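# Seat flat cable's loose end and close its connector latch

## Task

Insert the flat cable's loose end fully into the connector that is currently empty, then close that connector's latch; the cable's opposite end must remain latched in the other connector throughout.

## Robot and tools

Robot: two arms, left_arm and right_arm, each a six-joint arm with a two-finger parallel gripper. The fingers extend along the gripper's +z axis and separate along its y axis. end_effector_position marks the spot between the finger pads, about 1 cm short of the tips. Each arm also carries a wrist camera on its gripper housing.

Frames. The scene frame has its origin at table height, halfway between the two nominal bases, with +z up, +x pointing out over the table, and left_arm toward +y. Arm names do not match image left and right. The calibrated bases are: left_arm at (+0.030, +0.353, 0) m, quat_wxyz (+1.000, 0, 0, +0.015); right_arm at (+0.001, -0.317, 0) m, quat_wxyz (+1.000, 0, 0, -0.013). Every hand pose, velocity and target an arm reports is in that arm's own base frame. The table is described in the scene frame. Printed positions and orientations may be a few centimetres off, more at long reach.

Command rows. A row is always 14 numbers in [-1, 1]: dx, dy, dz, rx, ry, rz, opening for left_arm, followed by the same seven for right_arm. All 14 are sent even when only one arm should move. The first six numbers per arm are an offset, not a pose. They count from that arm's Hand target at the start of the action or call and run along that arm's base axes. A value of 1.0 equals 0.6 m of travel or 180 degrees of turn. rx, ry, rz form one rotation vector, turning about the Hand target's position. If dx, dy, dz together exceed length 1.0, they are shortened along their direction. Opening is absolute: +1 means fully open (0.094 m), -1 means closed. Sending all six pose numbers as 0 asks nothing new of an arm. The opening number is always obeyed, so repeat an arm's current opening to leave its gripper alone; a 0 means half open.

execute_actions(actions, cameras). actions is a list of actions. Each action is a table of up to 15 rows, one row per 1/30 s step. A short table keeps its last row through step 15. Every row in an action counts from the start pose of that action, so sending the same offset again moves the arm further. cameras lists camera names, ["all"], or []. When actions is empty, all images come back, along with the scene number and task.

move(target, speed, blend, opening_speed, grip_force, blocking, cameras). target is one 14-number row or a list of up to 15 rows. Every row is an offset from the same starting Hand targets, not from the row before. Each gripper follows a straight path. All paths finish together and are capped at 10 s. speed is in m/s (0.002 to 2.9, default 0.25), given as one number or one per target; turning is capped at twice that in rad/s. blend is in metres and rounds corners in a list; 0 stops at each corner. opening_speed is in units of the -1..+1 scale per second, 0.2 or more; use it to close gently. grip_force is newtons per finger pad, from 10 to 50 (full force), given once or per arm, and it persists. Lower forces close slowly. blocking=false returns after 0.5 s while the motion continues. Moves do not avoid obstacles or the other arm. Do not route a path near an arm's own base, because the elbow can whip round. Faster moves overshoot and hit harder. Aiming far past a contact presses harder. The result adds a move: line giving the ending (done, off_target, moving, held, fault) and any limits (paced means a pose was clipped; held means steps were withheld).

wait(seconds): lets time pass, 0 to 3600 s, and lets a running move continue. stop(): brakes a running move. zoom_image(camera, region): region is [x0, y0, x1, y1] in pixels, at most 504 by 504, taken from the newest image of cam_high, cam_low, cam_face, cam_latch, cam_slot, cam_left_wrist or cam_right_wrist. All cameras are 672x504. read_manual gives only licence text. finished_scene(scene) ends the scene permanently. Call it only once the cable is seated and latched and will stay that way with the robot gone.

Results. Hand target is the last commanded pose after clipping, and the next offsets count from it. The controller limits commanded orientation to within 40 degrees of the measured one. Grippers often come to rest a few cm short of target because of friction or load; this is not evidence of contact. Send the remaining distance as a fresh offset. To stop pressing on something, command the target back beyond the gripper. grip_measured is the measured opening on the same -1..+1 scale; it reads slightly wide when empty and narrower than the part under a squeeze. Joint velocities labelled within noise means the arm is still. Joint torques include offsets and noise, and joints 1 to 3 wrap at ±28 N m. Step readings list positions during actions. MOTOR HOT appears at 75 °C. At 90 °C the arm folds up and is out of use; at 100 °C it goes limp. Holding loads, staying stretched out, or pushing against something that won't give all heat the motors.

Avoid: dropping parts or releasing them while they move; knocking anything off the table; fast impacts or hard shoves on fixtures, connectors or latches; any contact between the two arms, including closing one gripper on the other's fingers; strain on the wrist-camera cables; and fault stops. Prefer slow, short moves near the connectors, and check progress with cam_slot, cam_latch and zoom_image.

Each tool is called as name([rows], argument=value, ...), one row to a line, values as JSON.

## Session

execute_actions(actions=[])

Scene clock: 0.00 s.
left_arm: end_effector_position=(+0.3484, +0.0679, +0.2234) grip_measured=+1.000 end_effector_quat_wxyz=(+0.519, +0.074, +0.841, +0.137) | right_arm: end_effector_position=(+0.3324, +0.0251, +0.2881) grip_measured=+1.000 end_effector_quat_wxyz=(+0.641, -0.177, +0.732, -0.150)
Joint positions: left_arm=[0.207 0.994 0.713 -0.158 0.033 0.361 0.094] | right_arm=[0.147 0.789 0.611 0.043 0.139 -0.447 0.094]
Joint velocities: within noise
Joint torques (N m): no reading
Heat: left arm: 37 °C; right arm: 37 °C.
Hand target: left_arm +0.3490, +0.0677, +0.2315; +0.527, +0.073, +0.835, +0.138 | right_arm +0.3312, +0.0249, +0.2903; +0.642, -0.175, +0.731, -0.149
Tool commands: left_gripper/opening=+1.0 right_gripper/opening=+1.0

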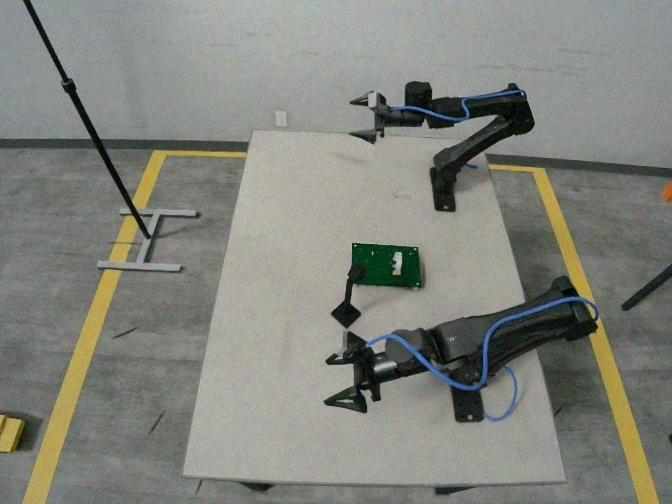

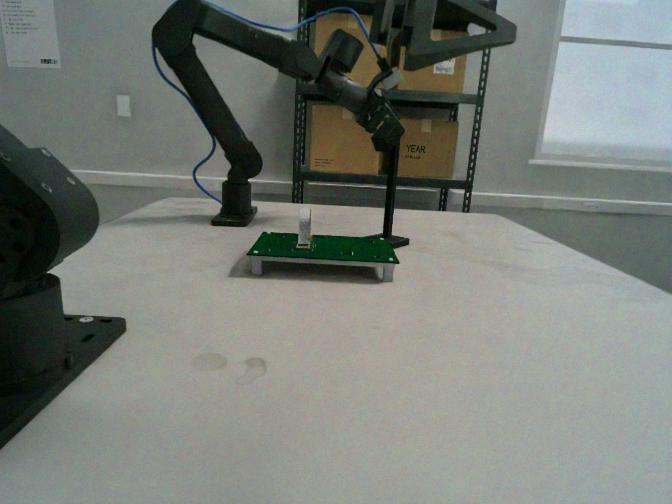

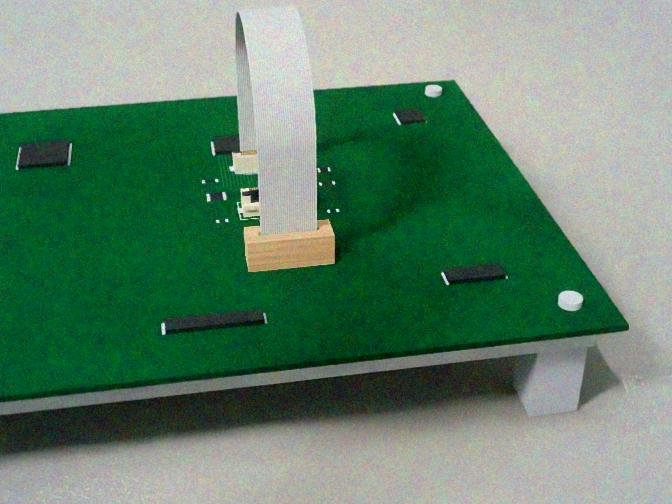

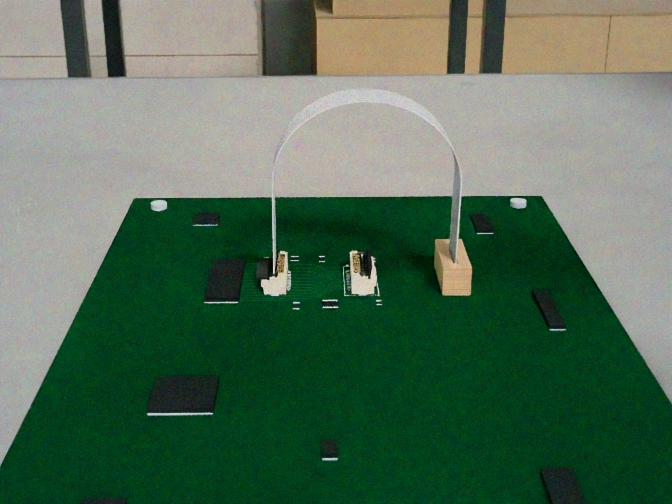

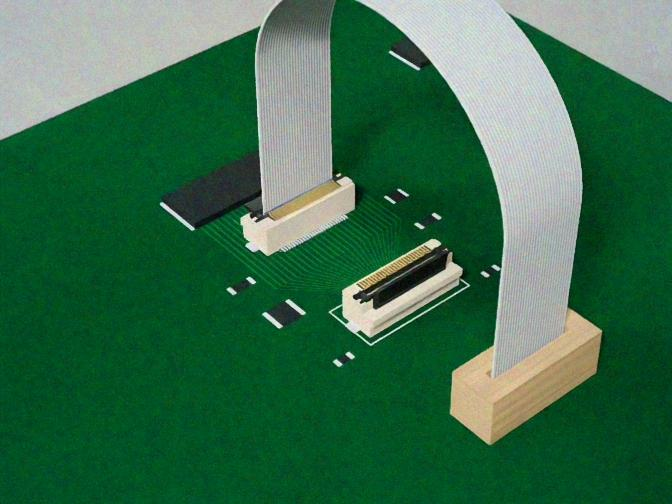

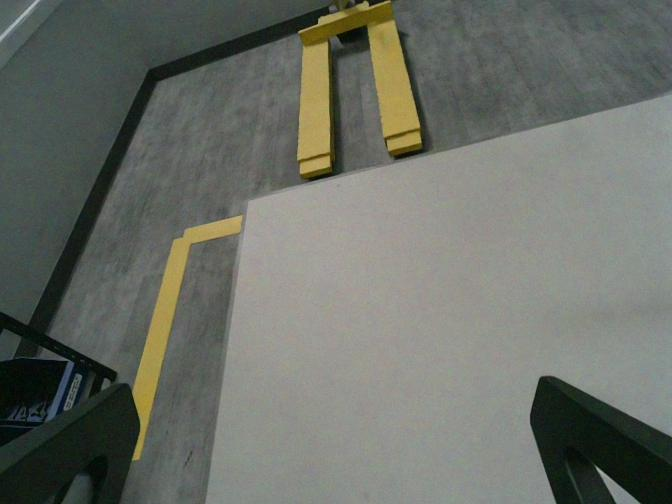

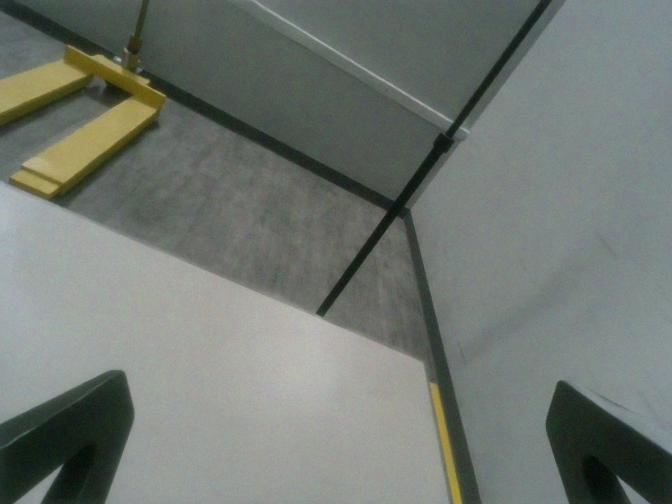

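zoom_image(camera="cam_slot", region=[300, 200, 520, 365])

zoom_image(camera="cam_slot", region=[200, 130, 400, 280])

zoom_image(camera="cam_latch", region=[240, 220, 400, 340])

zoom_image(camera="cam_face", region=[190, 120, 370, 285])

zoom_image(camera="cam_high", region=[330, 220, 450, 310])

zoom_image(camera="cam_latch", region=[400, 200, 520, 320])

Scaled by 2.291 from the camera's image (finer frame: 960x720).

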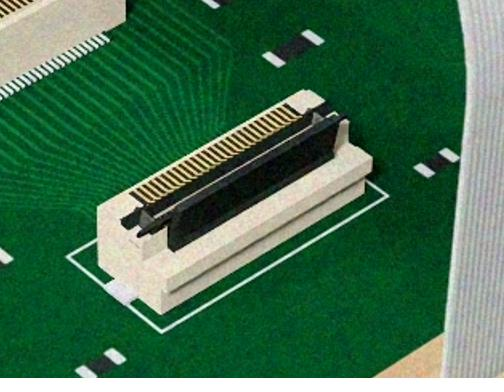

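Scaled by 2.520 from the camera's image (finer frame: 960x720).

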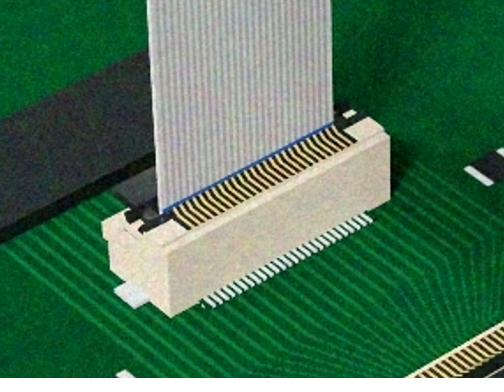

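Scaled by 3.150 from the camera's image (finer frame: 960x720).

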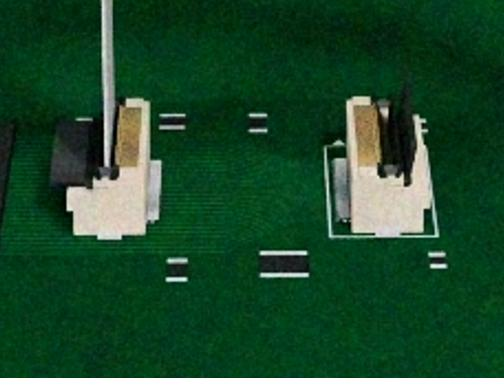

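Scaled by 2.800 from the camera's image (finer frame: 960x720).

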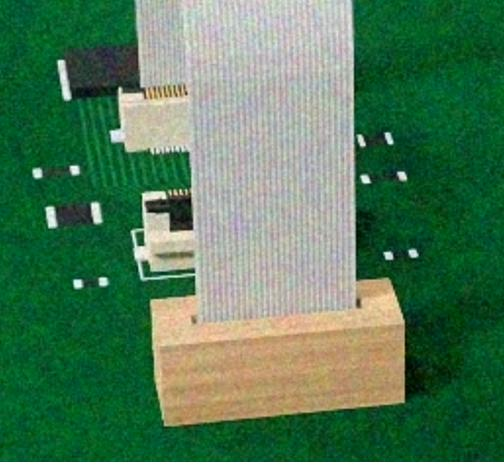

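Scaled by 4.200 from the camera's image (finer frame: 960x720).

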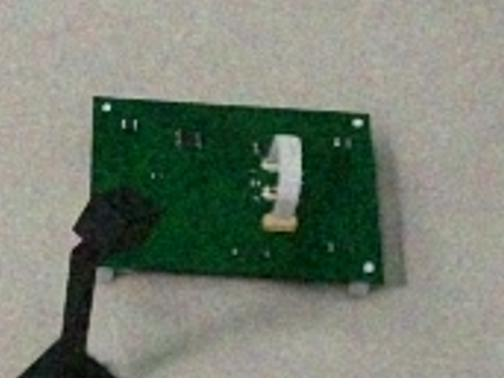

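Scaled by 4.200 from the camera's image (finer frame: 960x720).

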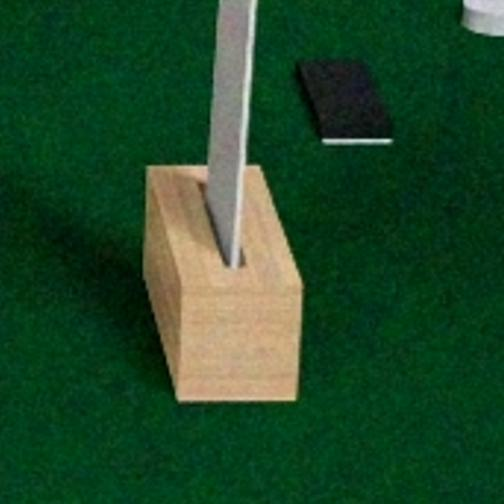

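move(target=[0,0,0,0,0,0,1,-0.4007,0.4912,-0.2172,0.1335,0.1793,-0.0542,1], speed=0.2, cameras=["all"])

Scene clock: 279.80 s.
left_arm: end_effector_position=(+0.3484, +0.0679, +0.2234) grip_measured=+1.000 end_effector_quat_wxyz=(+0.519, +0.074, +0.841, +0.137) | right_arm: end_effector_position=(+0.0902, +0.3154, +0.1570) grip_measured=+1.000 end_effector_quat_wxyz=(+0.418, -0.016, +0.908, +0.005)
Joint positions: left_arm=[0.207 0.994 0.713 -0.158 0.033 0.361 0.094] | right_arm=[1.717 1.778 1.405 -1.332 0.856 1.742 0.094]
Joint torques (N m): left_arm=[-0.01 -3.15 6.93 1.89 0.02 -0.04] | right_arm=[-0.13 -6.58 9.69 -0.02 0.57 0.04]
Heat: left arm: 42 °C; right arm: 39 °C.
Hand target: left_arm +0.3490, +0.0677, +0.2315; +0.527, +0.073, +0.835, +0.138 | right_arm +0.0908, +0.3196, +0.1600; +0.422, -0.013, +0.906, +0.006
Off the commanded pose: left_arm 0.008 m, 1 deg | right_arm 0.005 m, 1 deg.
move: done

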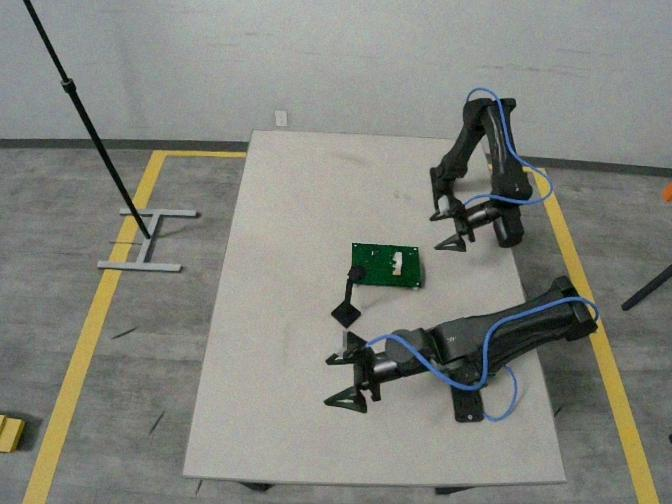

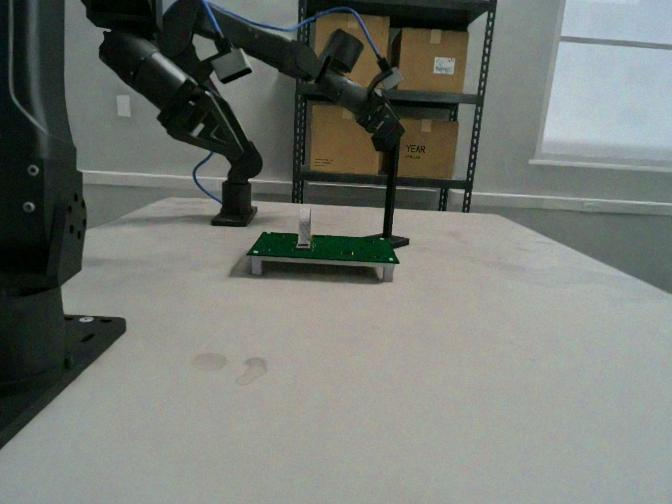

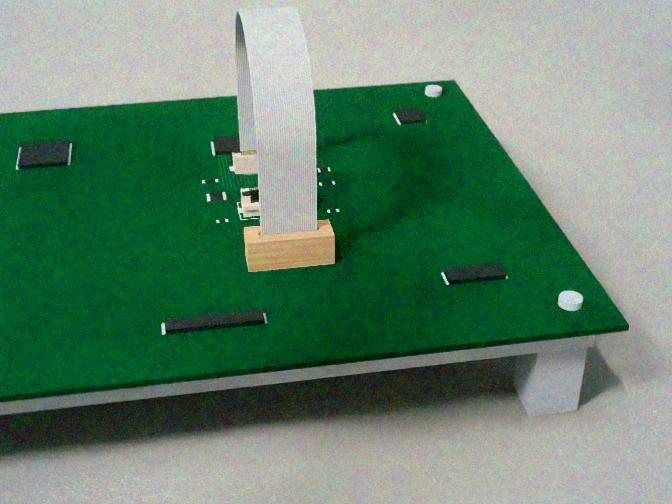

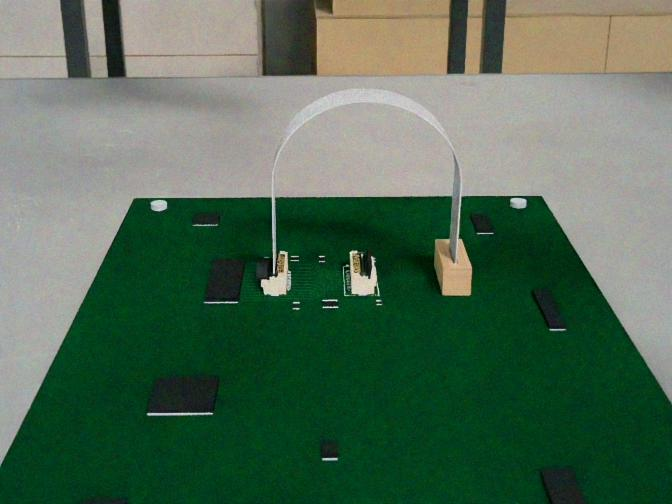

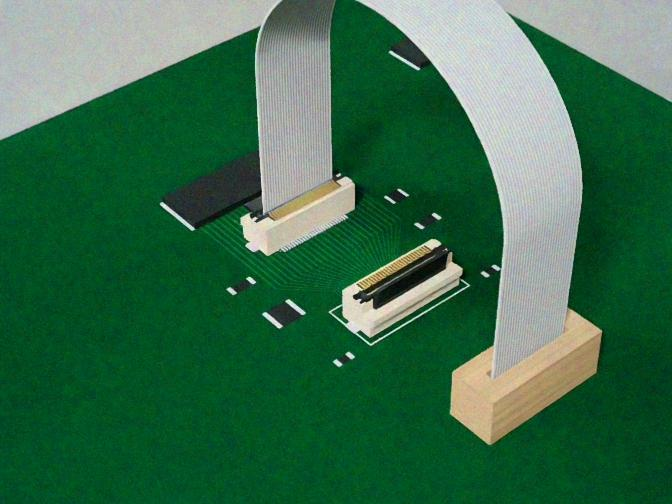

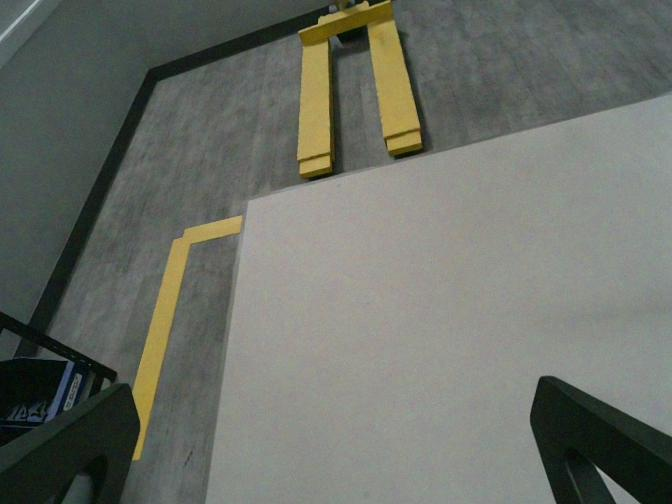

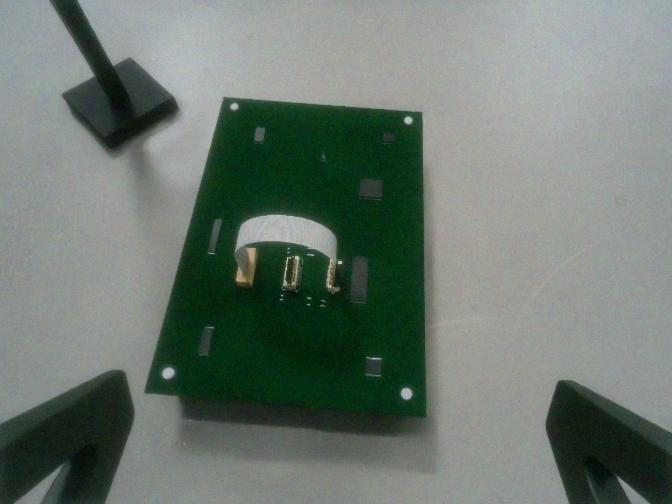

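move(target=[0,0,0,0,0,0,1,0.058,0.0943,-0.0533,0,0,-0.0289,-0.45], speed=0.12, cameras=["cam_high","cam_low","cam_face","cam_latch","cam_slot","cam_right_wrist"])

Scene clock: 411.73 s.
left_arm: end_effector_position=(+0.3484, +0.0679, +0.2234) grip_measured=+1.000 end_effector_quat_wxyz=(+0.519, +0.074, +0.841, +0.137) | right_arm: end_effector_position=(+0.1230, +0.3697, +0.1274) grip_measured=-0.448 end_effector_quat_wxyz=(+0.417, +0.027, +0.908, -0.016)
Joint positions: left_arm=[0.207 0.994 0.713 -0.158 0.033 0.361 0.094] | right_arm=[1.604 2.037 1.638 -1.289 0.855 1.717 0.026]
Joint torques (N m): left_arm=[-0.01 -3.15 6.93 1.89 0.02 -0.05] | right_arm=[-0.4 -8.76 9.61 0.22 0.55 -0.03]
Heat: left arm: 43 °C; right arm: 39 °C.
Hand target: left_arm +0.3490, +0.0677, +0.2315; +0.527, +0.073, +0.835, +0.138 | right_arm +0.1256, +0.3762, +0.1280; +0.422, +0.029, +0.906, -0.014
Off the commanded pose: left_arm 0.008 m, 1 deg | right_arm 0.007 m, 1 deg.
move: done

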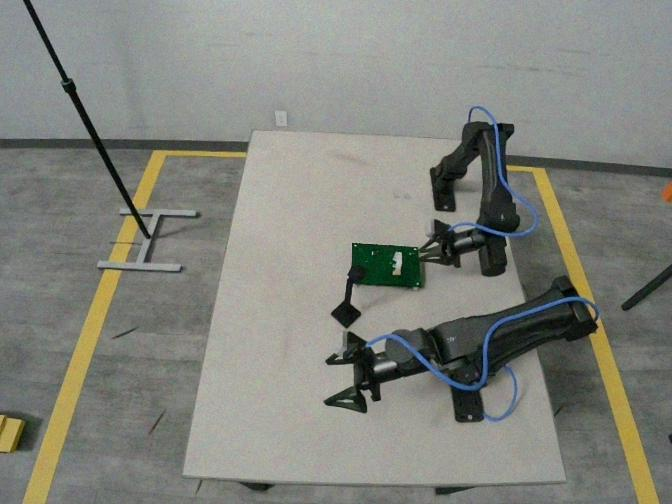

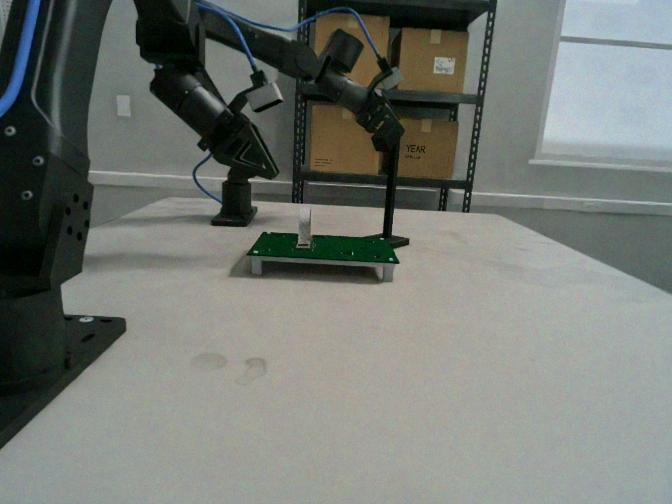

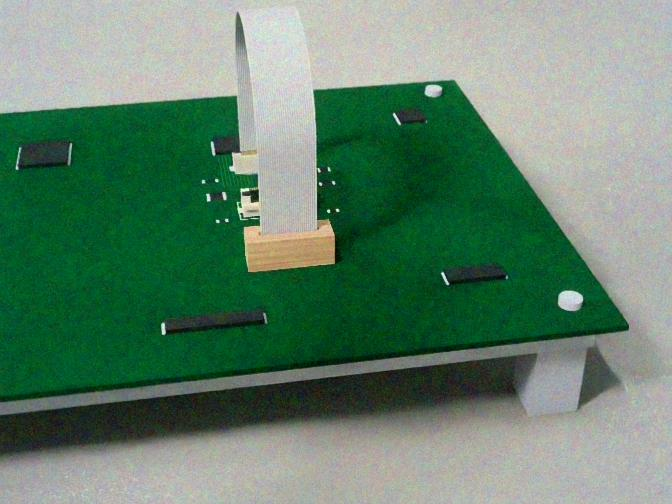

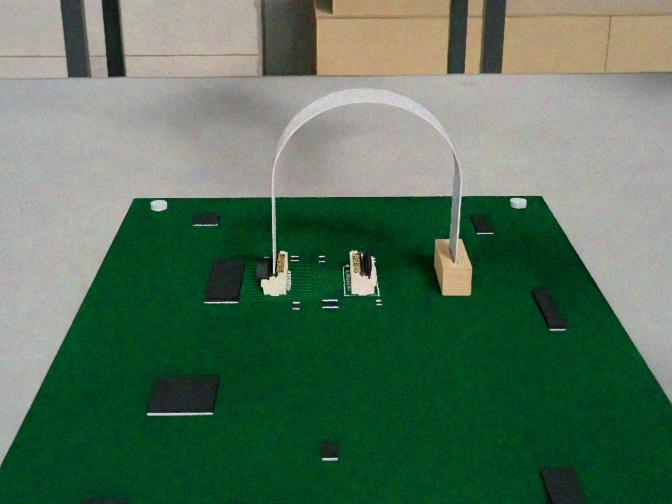

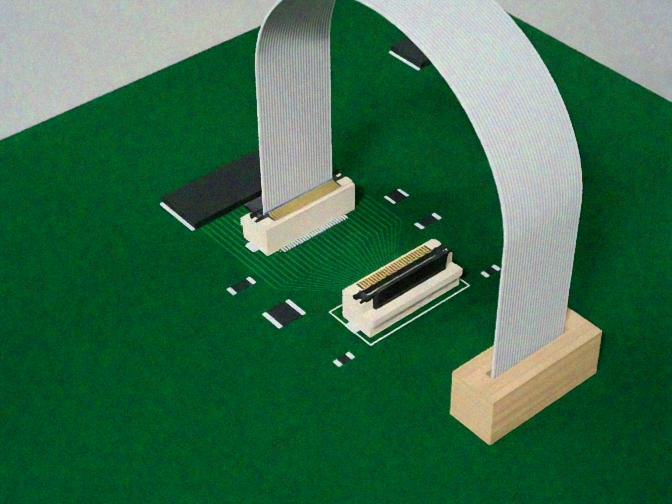

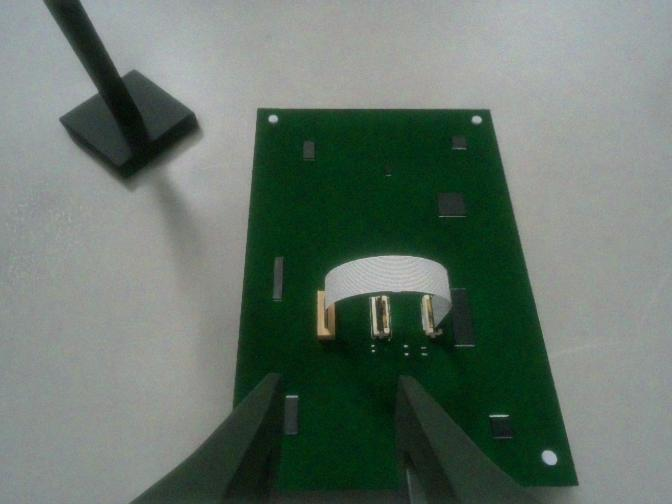

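zoom_image(camera="cam_right_wrist", region=[290, 230, 490, 380])

Scaled by 2.520 from the camera's image (finer frame: 960x720).

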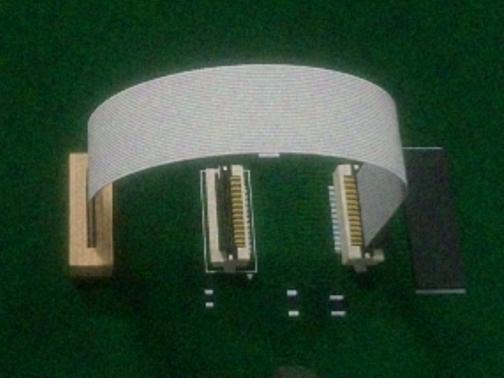

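move(target=[0,0,0,0,0,0,1,0.0315,0.0058,-0.079,0,0,0,-0.5], speed=0.08, cameras=["cam_face","cam_latch","cam_slot","cam_right_wrist"])

Scene clock: 451.93 s.
left_arm: end_effector_position=(+0.3484, +0.0679, +0.2234) grip_measured=+1.000 end_effector_quat_wxyz=(+0.519, +0.074, +0.841, +0.137) | right_arm: end_effector_position=(+0.1410, +0.3841, +0.0902) grip_measured=-0.498 end_effector_quat_wxyz=(+0.415, +0.035, +0.909, +0.001)
Joint positions: left_arm=[0.207 0.994 0.713 -0.158 0.033 0.361 0.094] | right_arm=[1.556 2.08 1.556 -1.071 0.855 1.643 0.024]
Joint torques (N m): left_arm=[-0.02 -3.15 6.93 1.89 0.01 -0.04] | right_arm=[-0.23 -9.46 5.05 0.47 0.6 -0.03]
Heat: left arm: 43 °C; right arm: 38 °C.
Hand target: left_arm +0.3490, +0.0677, +0.2315; +0.527, +0.073, +0.835, +0.138 | right_arm +0.1445, +0.3797, +0.0806; +0.422, +0.029, +0.906, -0.014
Off the commanded pose: left_arm 0.008 m, 1 deg | right_arm 0.011 m, 2 deg.
move: off_target (right_arm)

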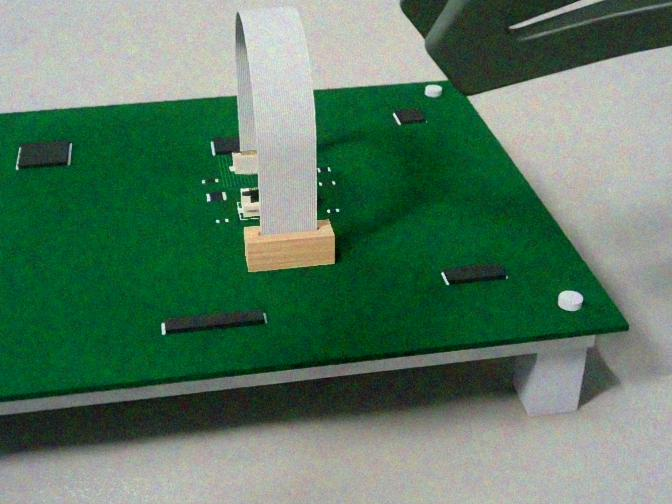

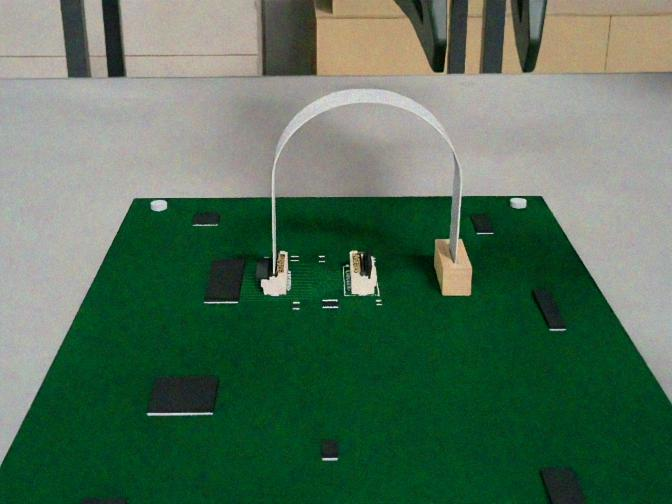

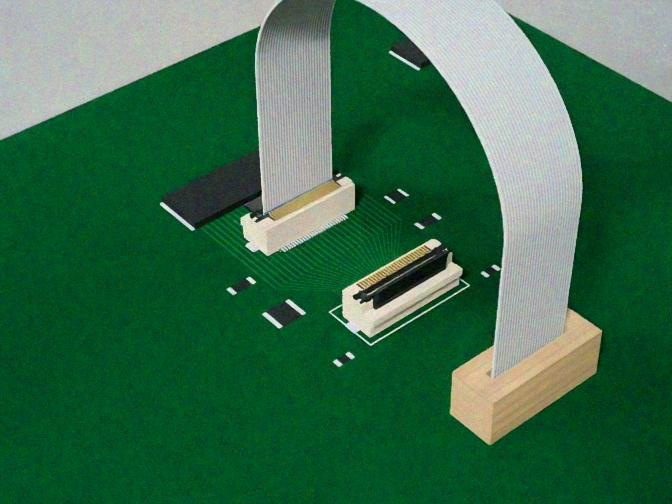

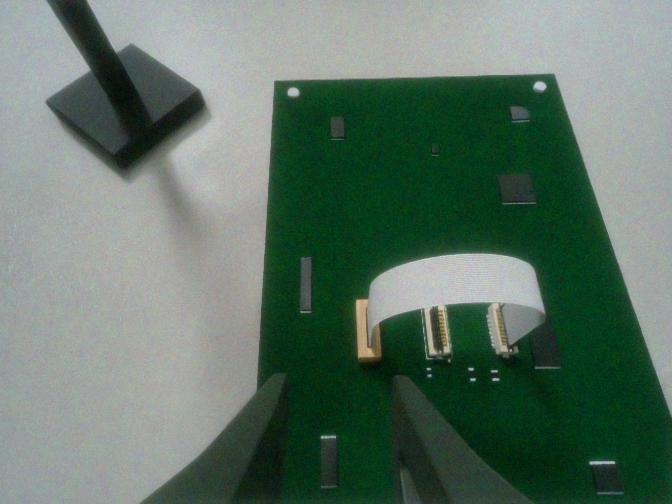

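zoom_image(camera="cam_right_wrist", region=[340, 240, 560, 400])

Scaled by 2.291 from the camera's image (finer frame: 960x720).

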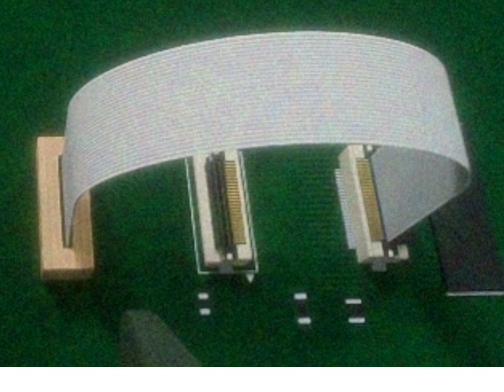

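move(target=[0,0,0,0,0,0,1,0.0087,-0.014,-0.010,-0.008,0,0,-0.5], speed=0.05, cameras=["cam_latch","cam_right_wrist"])

Scene clock: 501.77 s.
left_arm: end_effector_position=(+0.3484, +0.0679, +0.2234) grip_measured=+1.000 end_effector_quat_wxyz=(+0.519, +0.074, +0.841, +0.137) | right_arm: end_effector_position=(+0.1462, +0.3759, +0.0808) grip_measured=-0.498 end_effector_quat_wxyz=(+0.415, +0.028, +0.909, -0.014)
Joint positions: left_arm=[0.207 0.994 0.713 -0.158 0.033 0.361 0.094] | right_arm=[1.542 2.08 1.517 -1.049 0.855 1.621 0.024]
Joint torques (N m): left_arm=[-0.01 -3.17 6.93 1.89 0.02 -0.04] | right_arm=[-0.44 -9.96 5 0.4 0.59 -0.04]
Heat: left arm: 43 °C; right arm: 37 °C.
Hand target: left_arm +0.3490, +0.0677, +0.2315; +0.527, +0.073, +0.835, +0.138 | right_arm +0.1497, +0.3713, +0.0746; +0.422, +0.023, +0.906, -0.025
Off the commanded pose: left_arm 0.008 m, 1 deg | right_arm 0.009 m, 2 deg.
move: done

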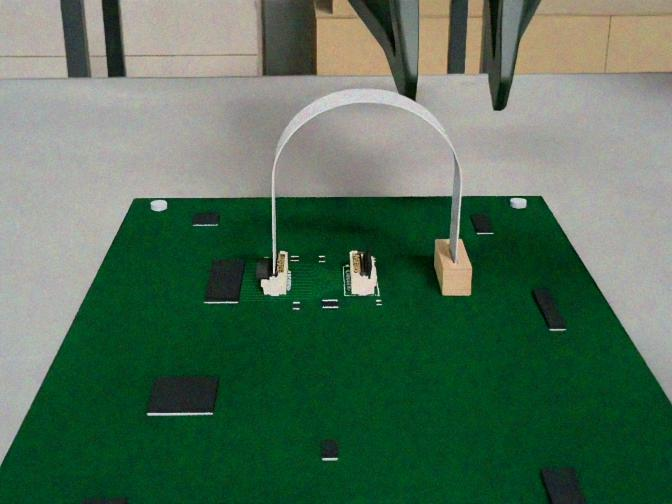

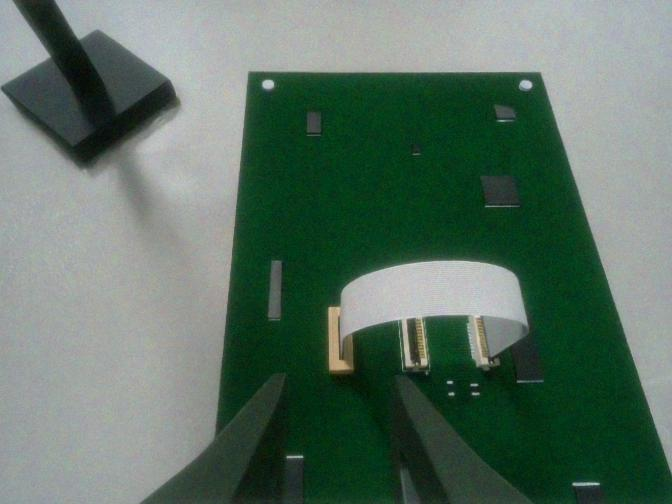

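zoom_image(camera="cam_right_wrist", region=[310, 240, 530, 400])

zoom_image(camera="cam_latch", region=[330, 40, 530, 310])

Scaled by 2.291 from the camera's image (finer frame: 960x720).

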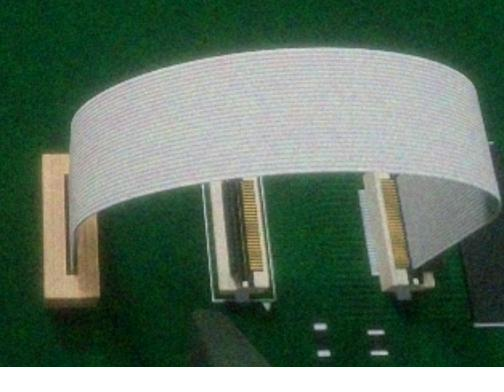

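Scaled by 1.867 from the camera's image (finer frame: 960x720).

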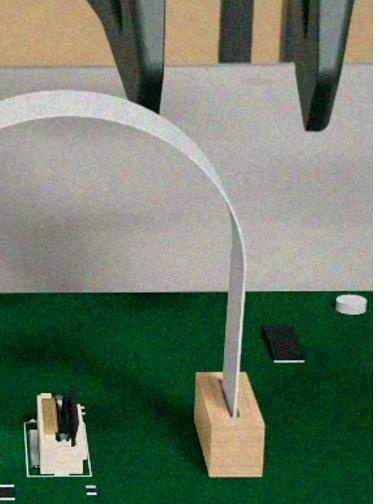

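move(target=[0,0,0,0,0,0,1,0.0375,-0.0045,-0.0337,0,0,0,-0.5], speed=0.04, cameras=["cam_latch","cam_slot","cam_right_wrist","cam_face"])

Scene clock: 529.07 s.
left_arm: end_effector_position=(+0.3484, +0.0679, +0.2234) grip_measured=+1.000 end_effector_quat_wxyz=(+0.519, +0.074, +0.841, +0.137) | right_arm: end_effector_position=(+0.1687, +0.3748, +0.0632) grip_measured=-0.498 end_effector_quat_wxyz=(+0.415, +0.029, +0.909, -0.010)
Joint positions: left_arm=[0.207 0.994 0.713 -0.158 0.033 0.361 0.094] | right_arm=[1.483 2.08 1.442 -0.896 0.855 1.529 0.024]
Joint torques (N m): left_arm=[-0.01 -3.15 6.93 1.89 0.01 -0.04] | right_arm=[-0.42 -9.29 4.94 0.61 0.62 -0.03]
Heat: left arm: 43 °C; right arm: 37 °C.
Hand target: left_arm +0.3490, +0.0677, +0.2315; +0.527, +0.073, +0.835, +0.138 | right_arm +0.1722, +0.3686, +0.0544; +0.422, +0.023, +0.906, -0.025
Off the commanded pose: left_arm 0.008 m, 1 deg | right_arm 0.011 m, 2 deg.
move: off_target (right_arm)
Images, in order (width x height): cam_face 672x504, cam_latch 672x504, cam_slot 672x504, cam_right_wrist 672x504.

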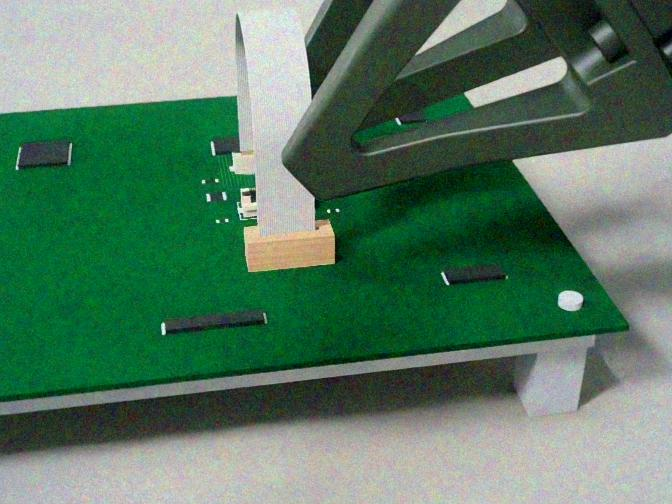

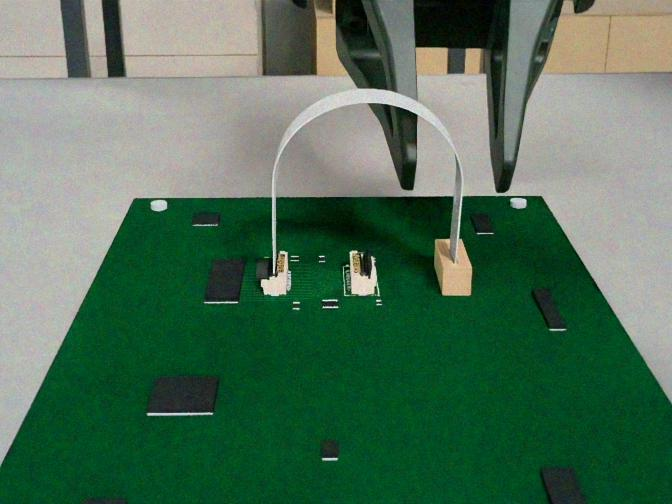

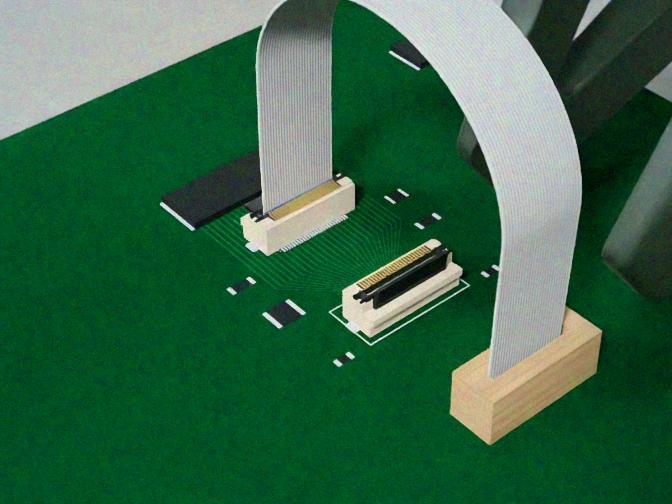

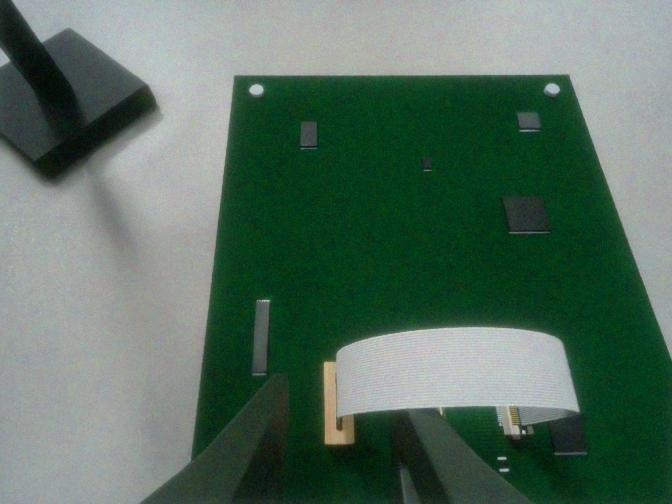

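move(target=[0,0,0,0,0,0,1,0.0188,-0.0048,-0.019,0,0,0,-0.5], speed=0.03, cameras=["cam_latch","cam_slot","cam_right_wrist","cam_face"])

Scene clock: 544.00 s.
left_arm: end_effector_position=(+0.3484, +0.0679, +0.2234) grip_measured=+1.000 end_effector_quat_wxyz=(+0.519, +0.074, +0.841, +0.137) | right_arm: end_effector_position=(+0.1797, +0.3729, +0.0537) grip_measured=-0.498 end_effector_quat_wxyz=(+0.416, +0.029, +0.909, -0.007)
Joint positions: left_arm=[0.207 0.994 0.713 -0.158 0.033 0.361 0.094] | right_arm=[1.454 2.08 1.399 -0.812 0.855 1.482 0.024]
Joint torques (N m): left_arm=[-0.02 -3.17 6.93 1.9 0.01 -0.04] | right_arm=[-0.68 -8.87 4.92 0.69 0.64 0]
Heat: left arm: 43 °C; right arm: 37 °C.
Hand target: left_arm +0.3490, +0.0677, +0.2315; +0.527, +0.073, +0.835, +0.138 | right_arm +0.1834, +0.3658, +0.0430; +0.422, +0.023, +0.906, -0.025
Off the commanded pose: left_arm 0.008 m, 1 deg | right_arm 0.013 m, 2 deg.
move: off_target (right_arm)
Images, in order (width x height): cam_face 672x504, cam_latch 672x504, cam_slot 672x504, cam_right_wrist 672x504.

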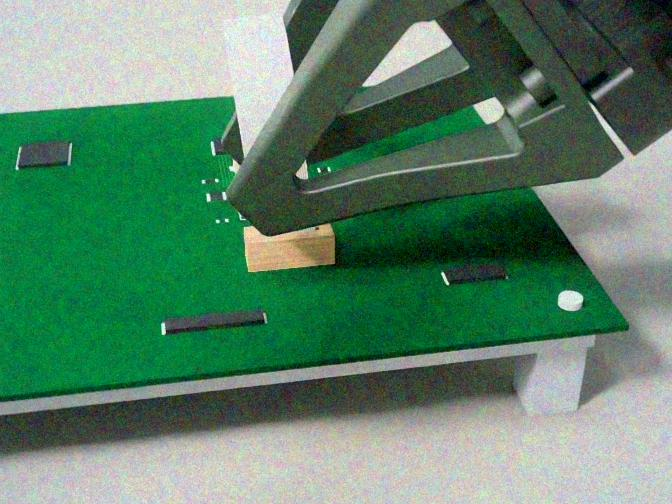

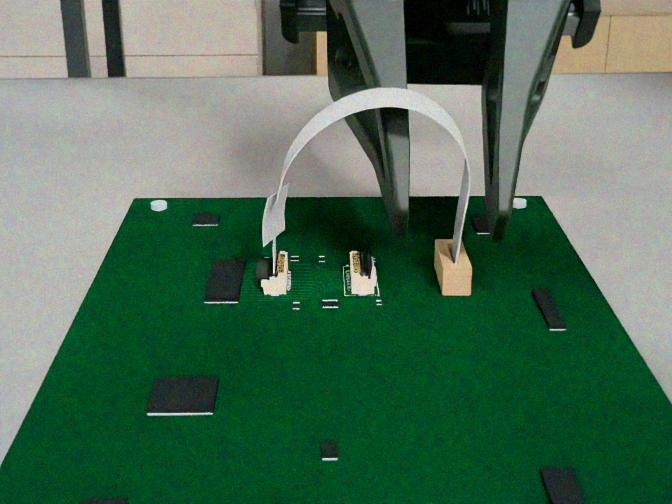

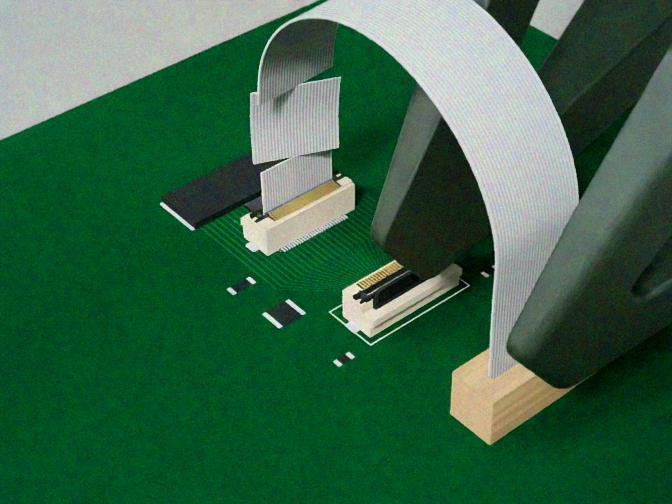

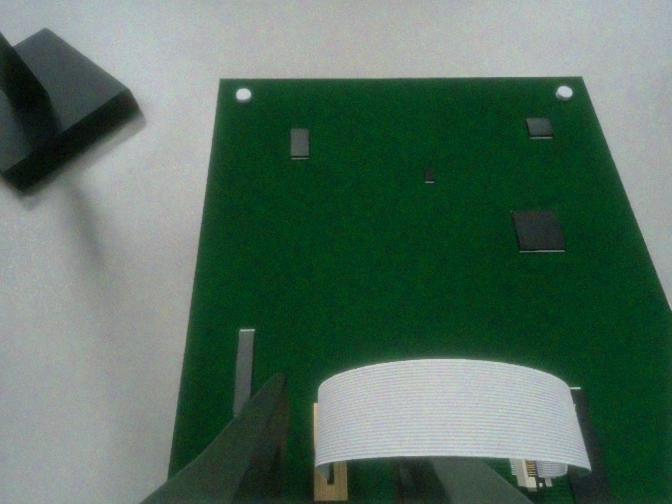

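move(target=[0,0,0,0,0,0,1,-0.0565,0.0035,0.0492,0,0,0,-0.5], speed=0.03, cameras=["cam_latch","cam_slot","cam_face"])

Scene clock: 650.20 s.
left_arm: end_effector_position=(+0.3484, +0.0679, +0.2234) grip_measured=+1.000 end_effector_quat_wxyz=(+0.519, +0.074, +0.841, +0.137) | right_arm: end_effector_position=(+0.1491, +0.3621, +0.0637) grip_measured=-0.498 end_effector_quat_wxyz=(+0.414, +0.019, +0.909, -0.033)
Joint positions: left_arm=[0.207 0.994 0.713 -0.158 0.033 0.361 0.094] | right_arm=[1.532 2.08 1.443 -1.006 0.855 1.606 0.024]
Joint torques (N m): left_arm=[-0.02 -3.18 6.93 1.89 0.02 -0.04] | right_arm=[0.4 -10.7 9.21 0.06 0.58 0.09]
Heat: left arm: 44 °C; right arm: 36 °C.
Hand target: left_arm +0.3490, +0.0677, +0.2315; +0.527, +0.073, +0.835, +0.138 | right_arm +0.1496, +0.3678, +0.0725; +0.422, +0.023, +0.906, -0.025
Off the commanded pose: left_arm 0.008 m, 1 deg | right_arm 0.011 m, 1 deg.
move: off_target (right_arm)
Images, in order (width x height): cam_face 672x504, cam_latch 672x504, cam_slot 672x504.

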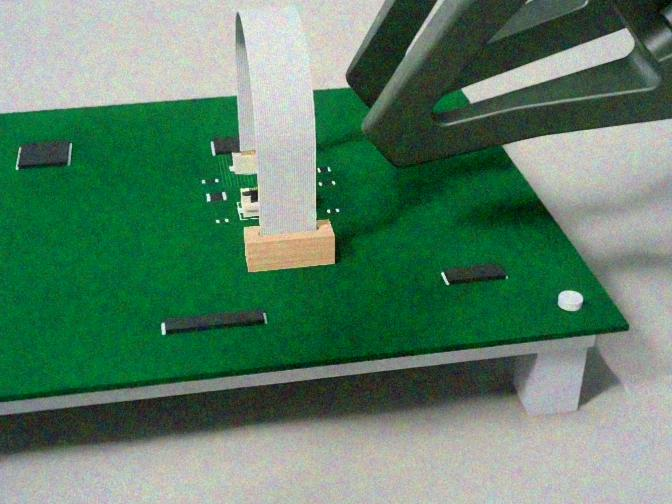

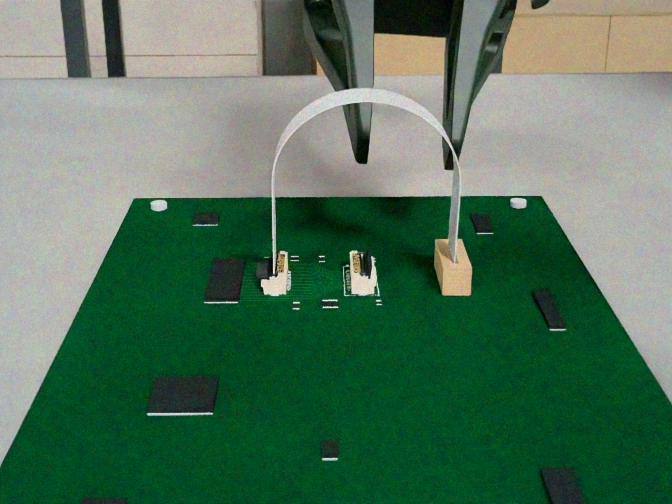

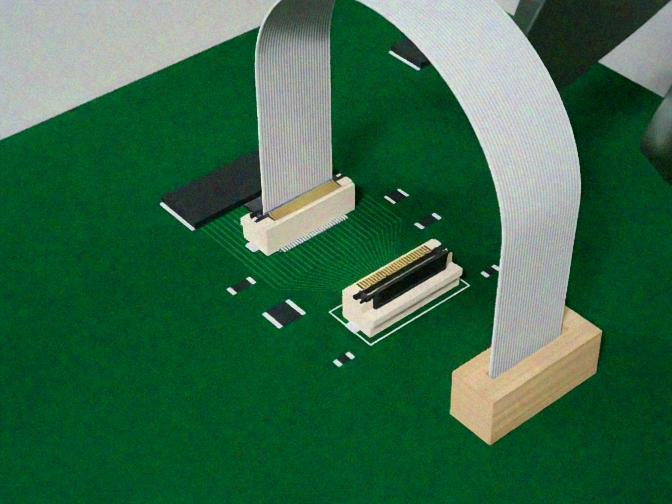

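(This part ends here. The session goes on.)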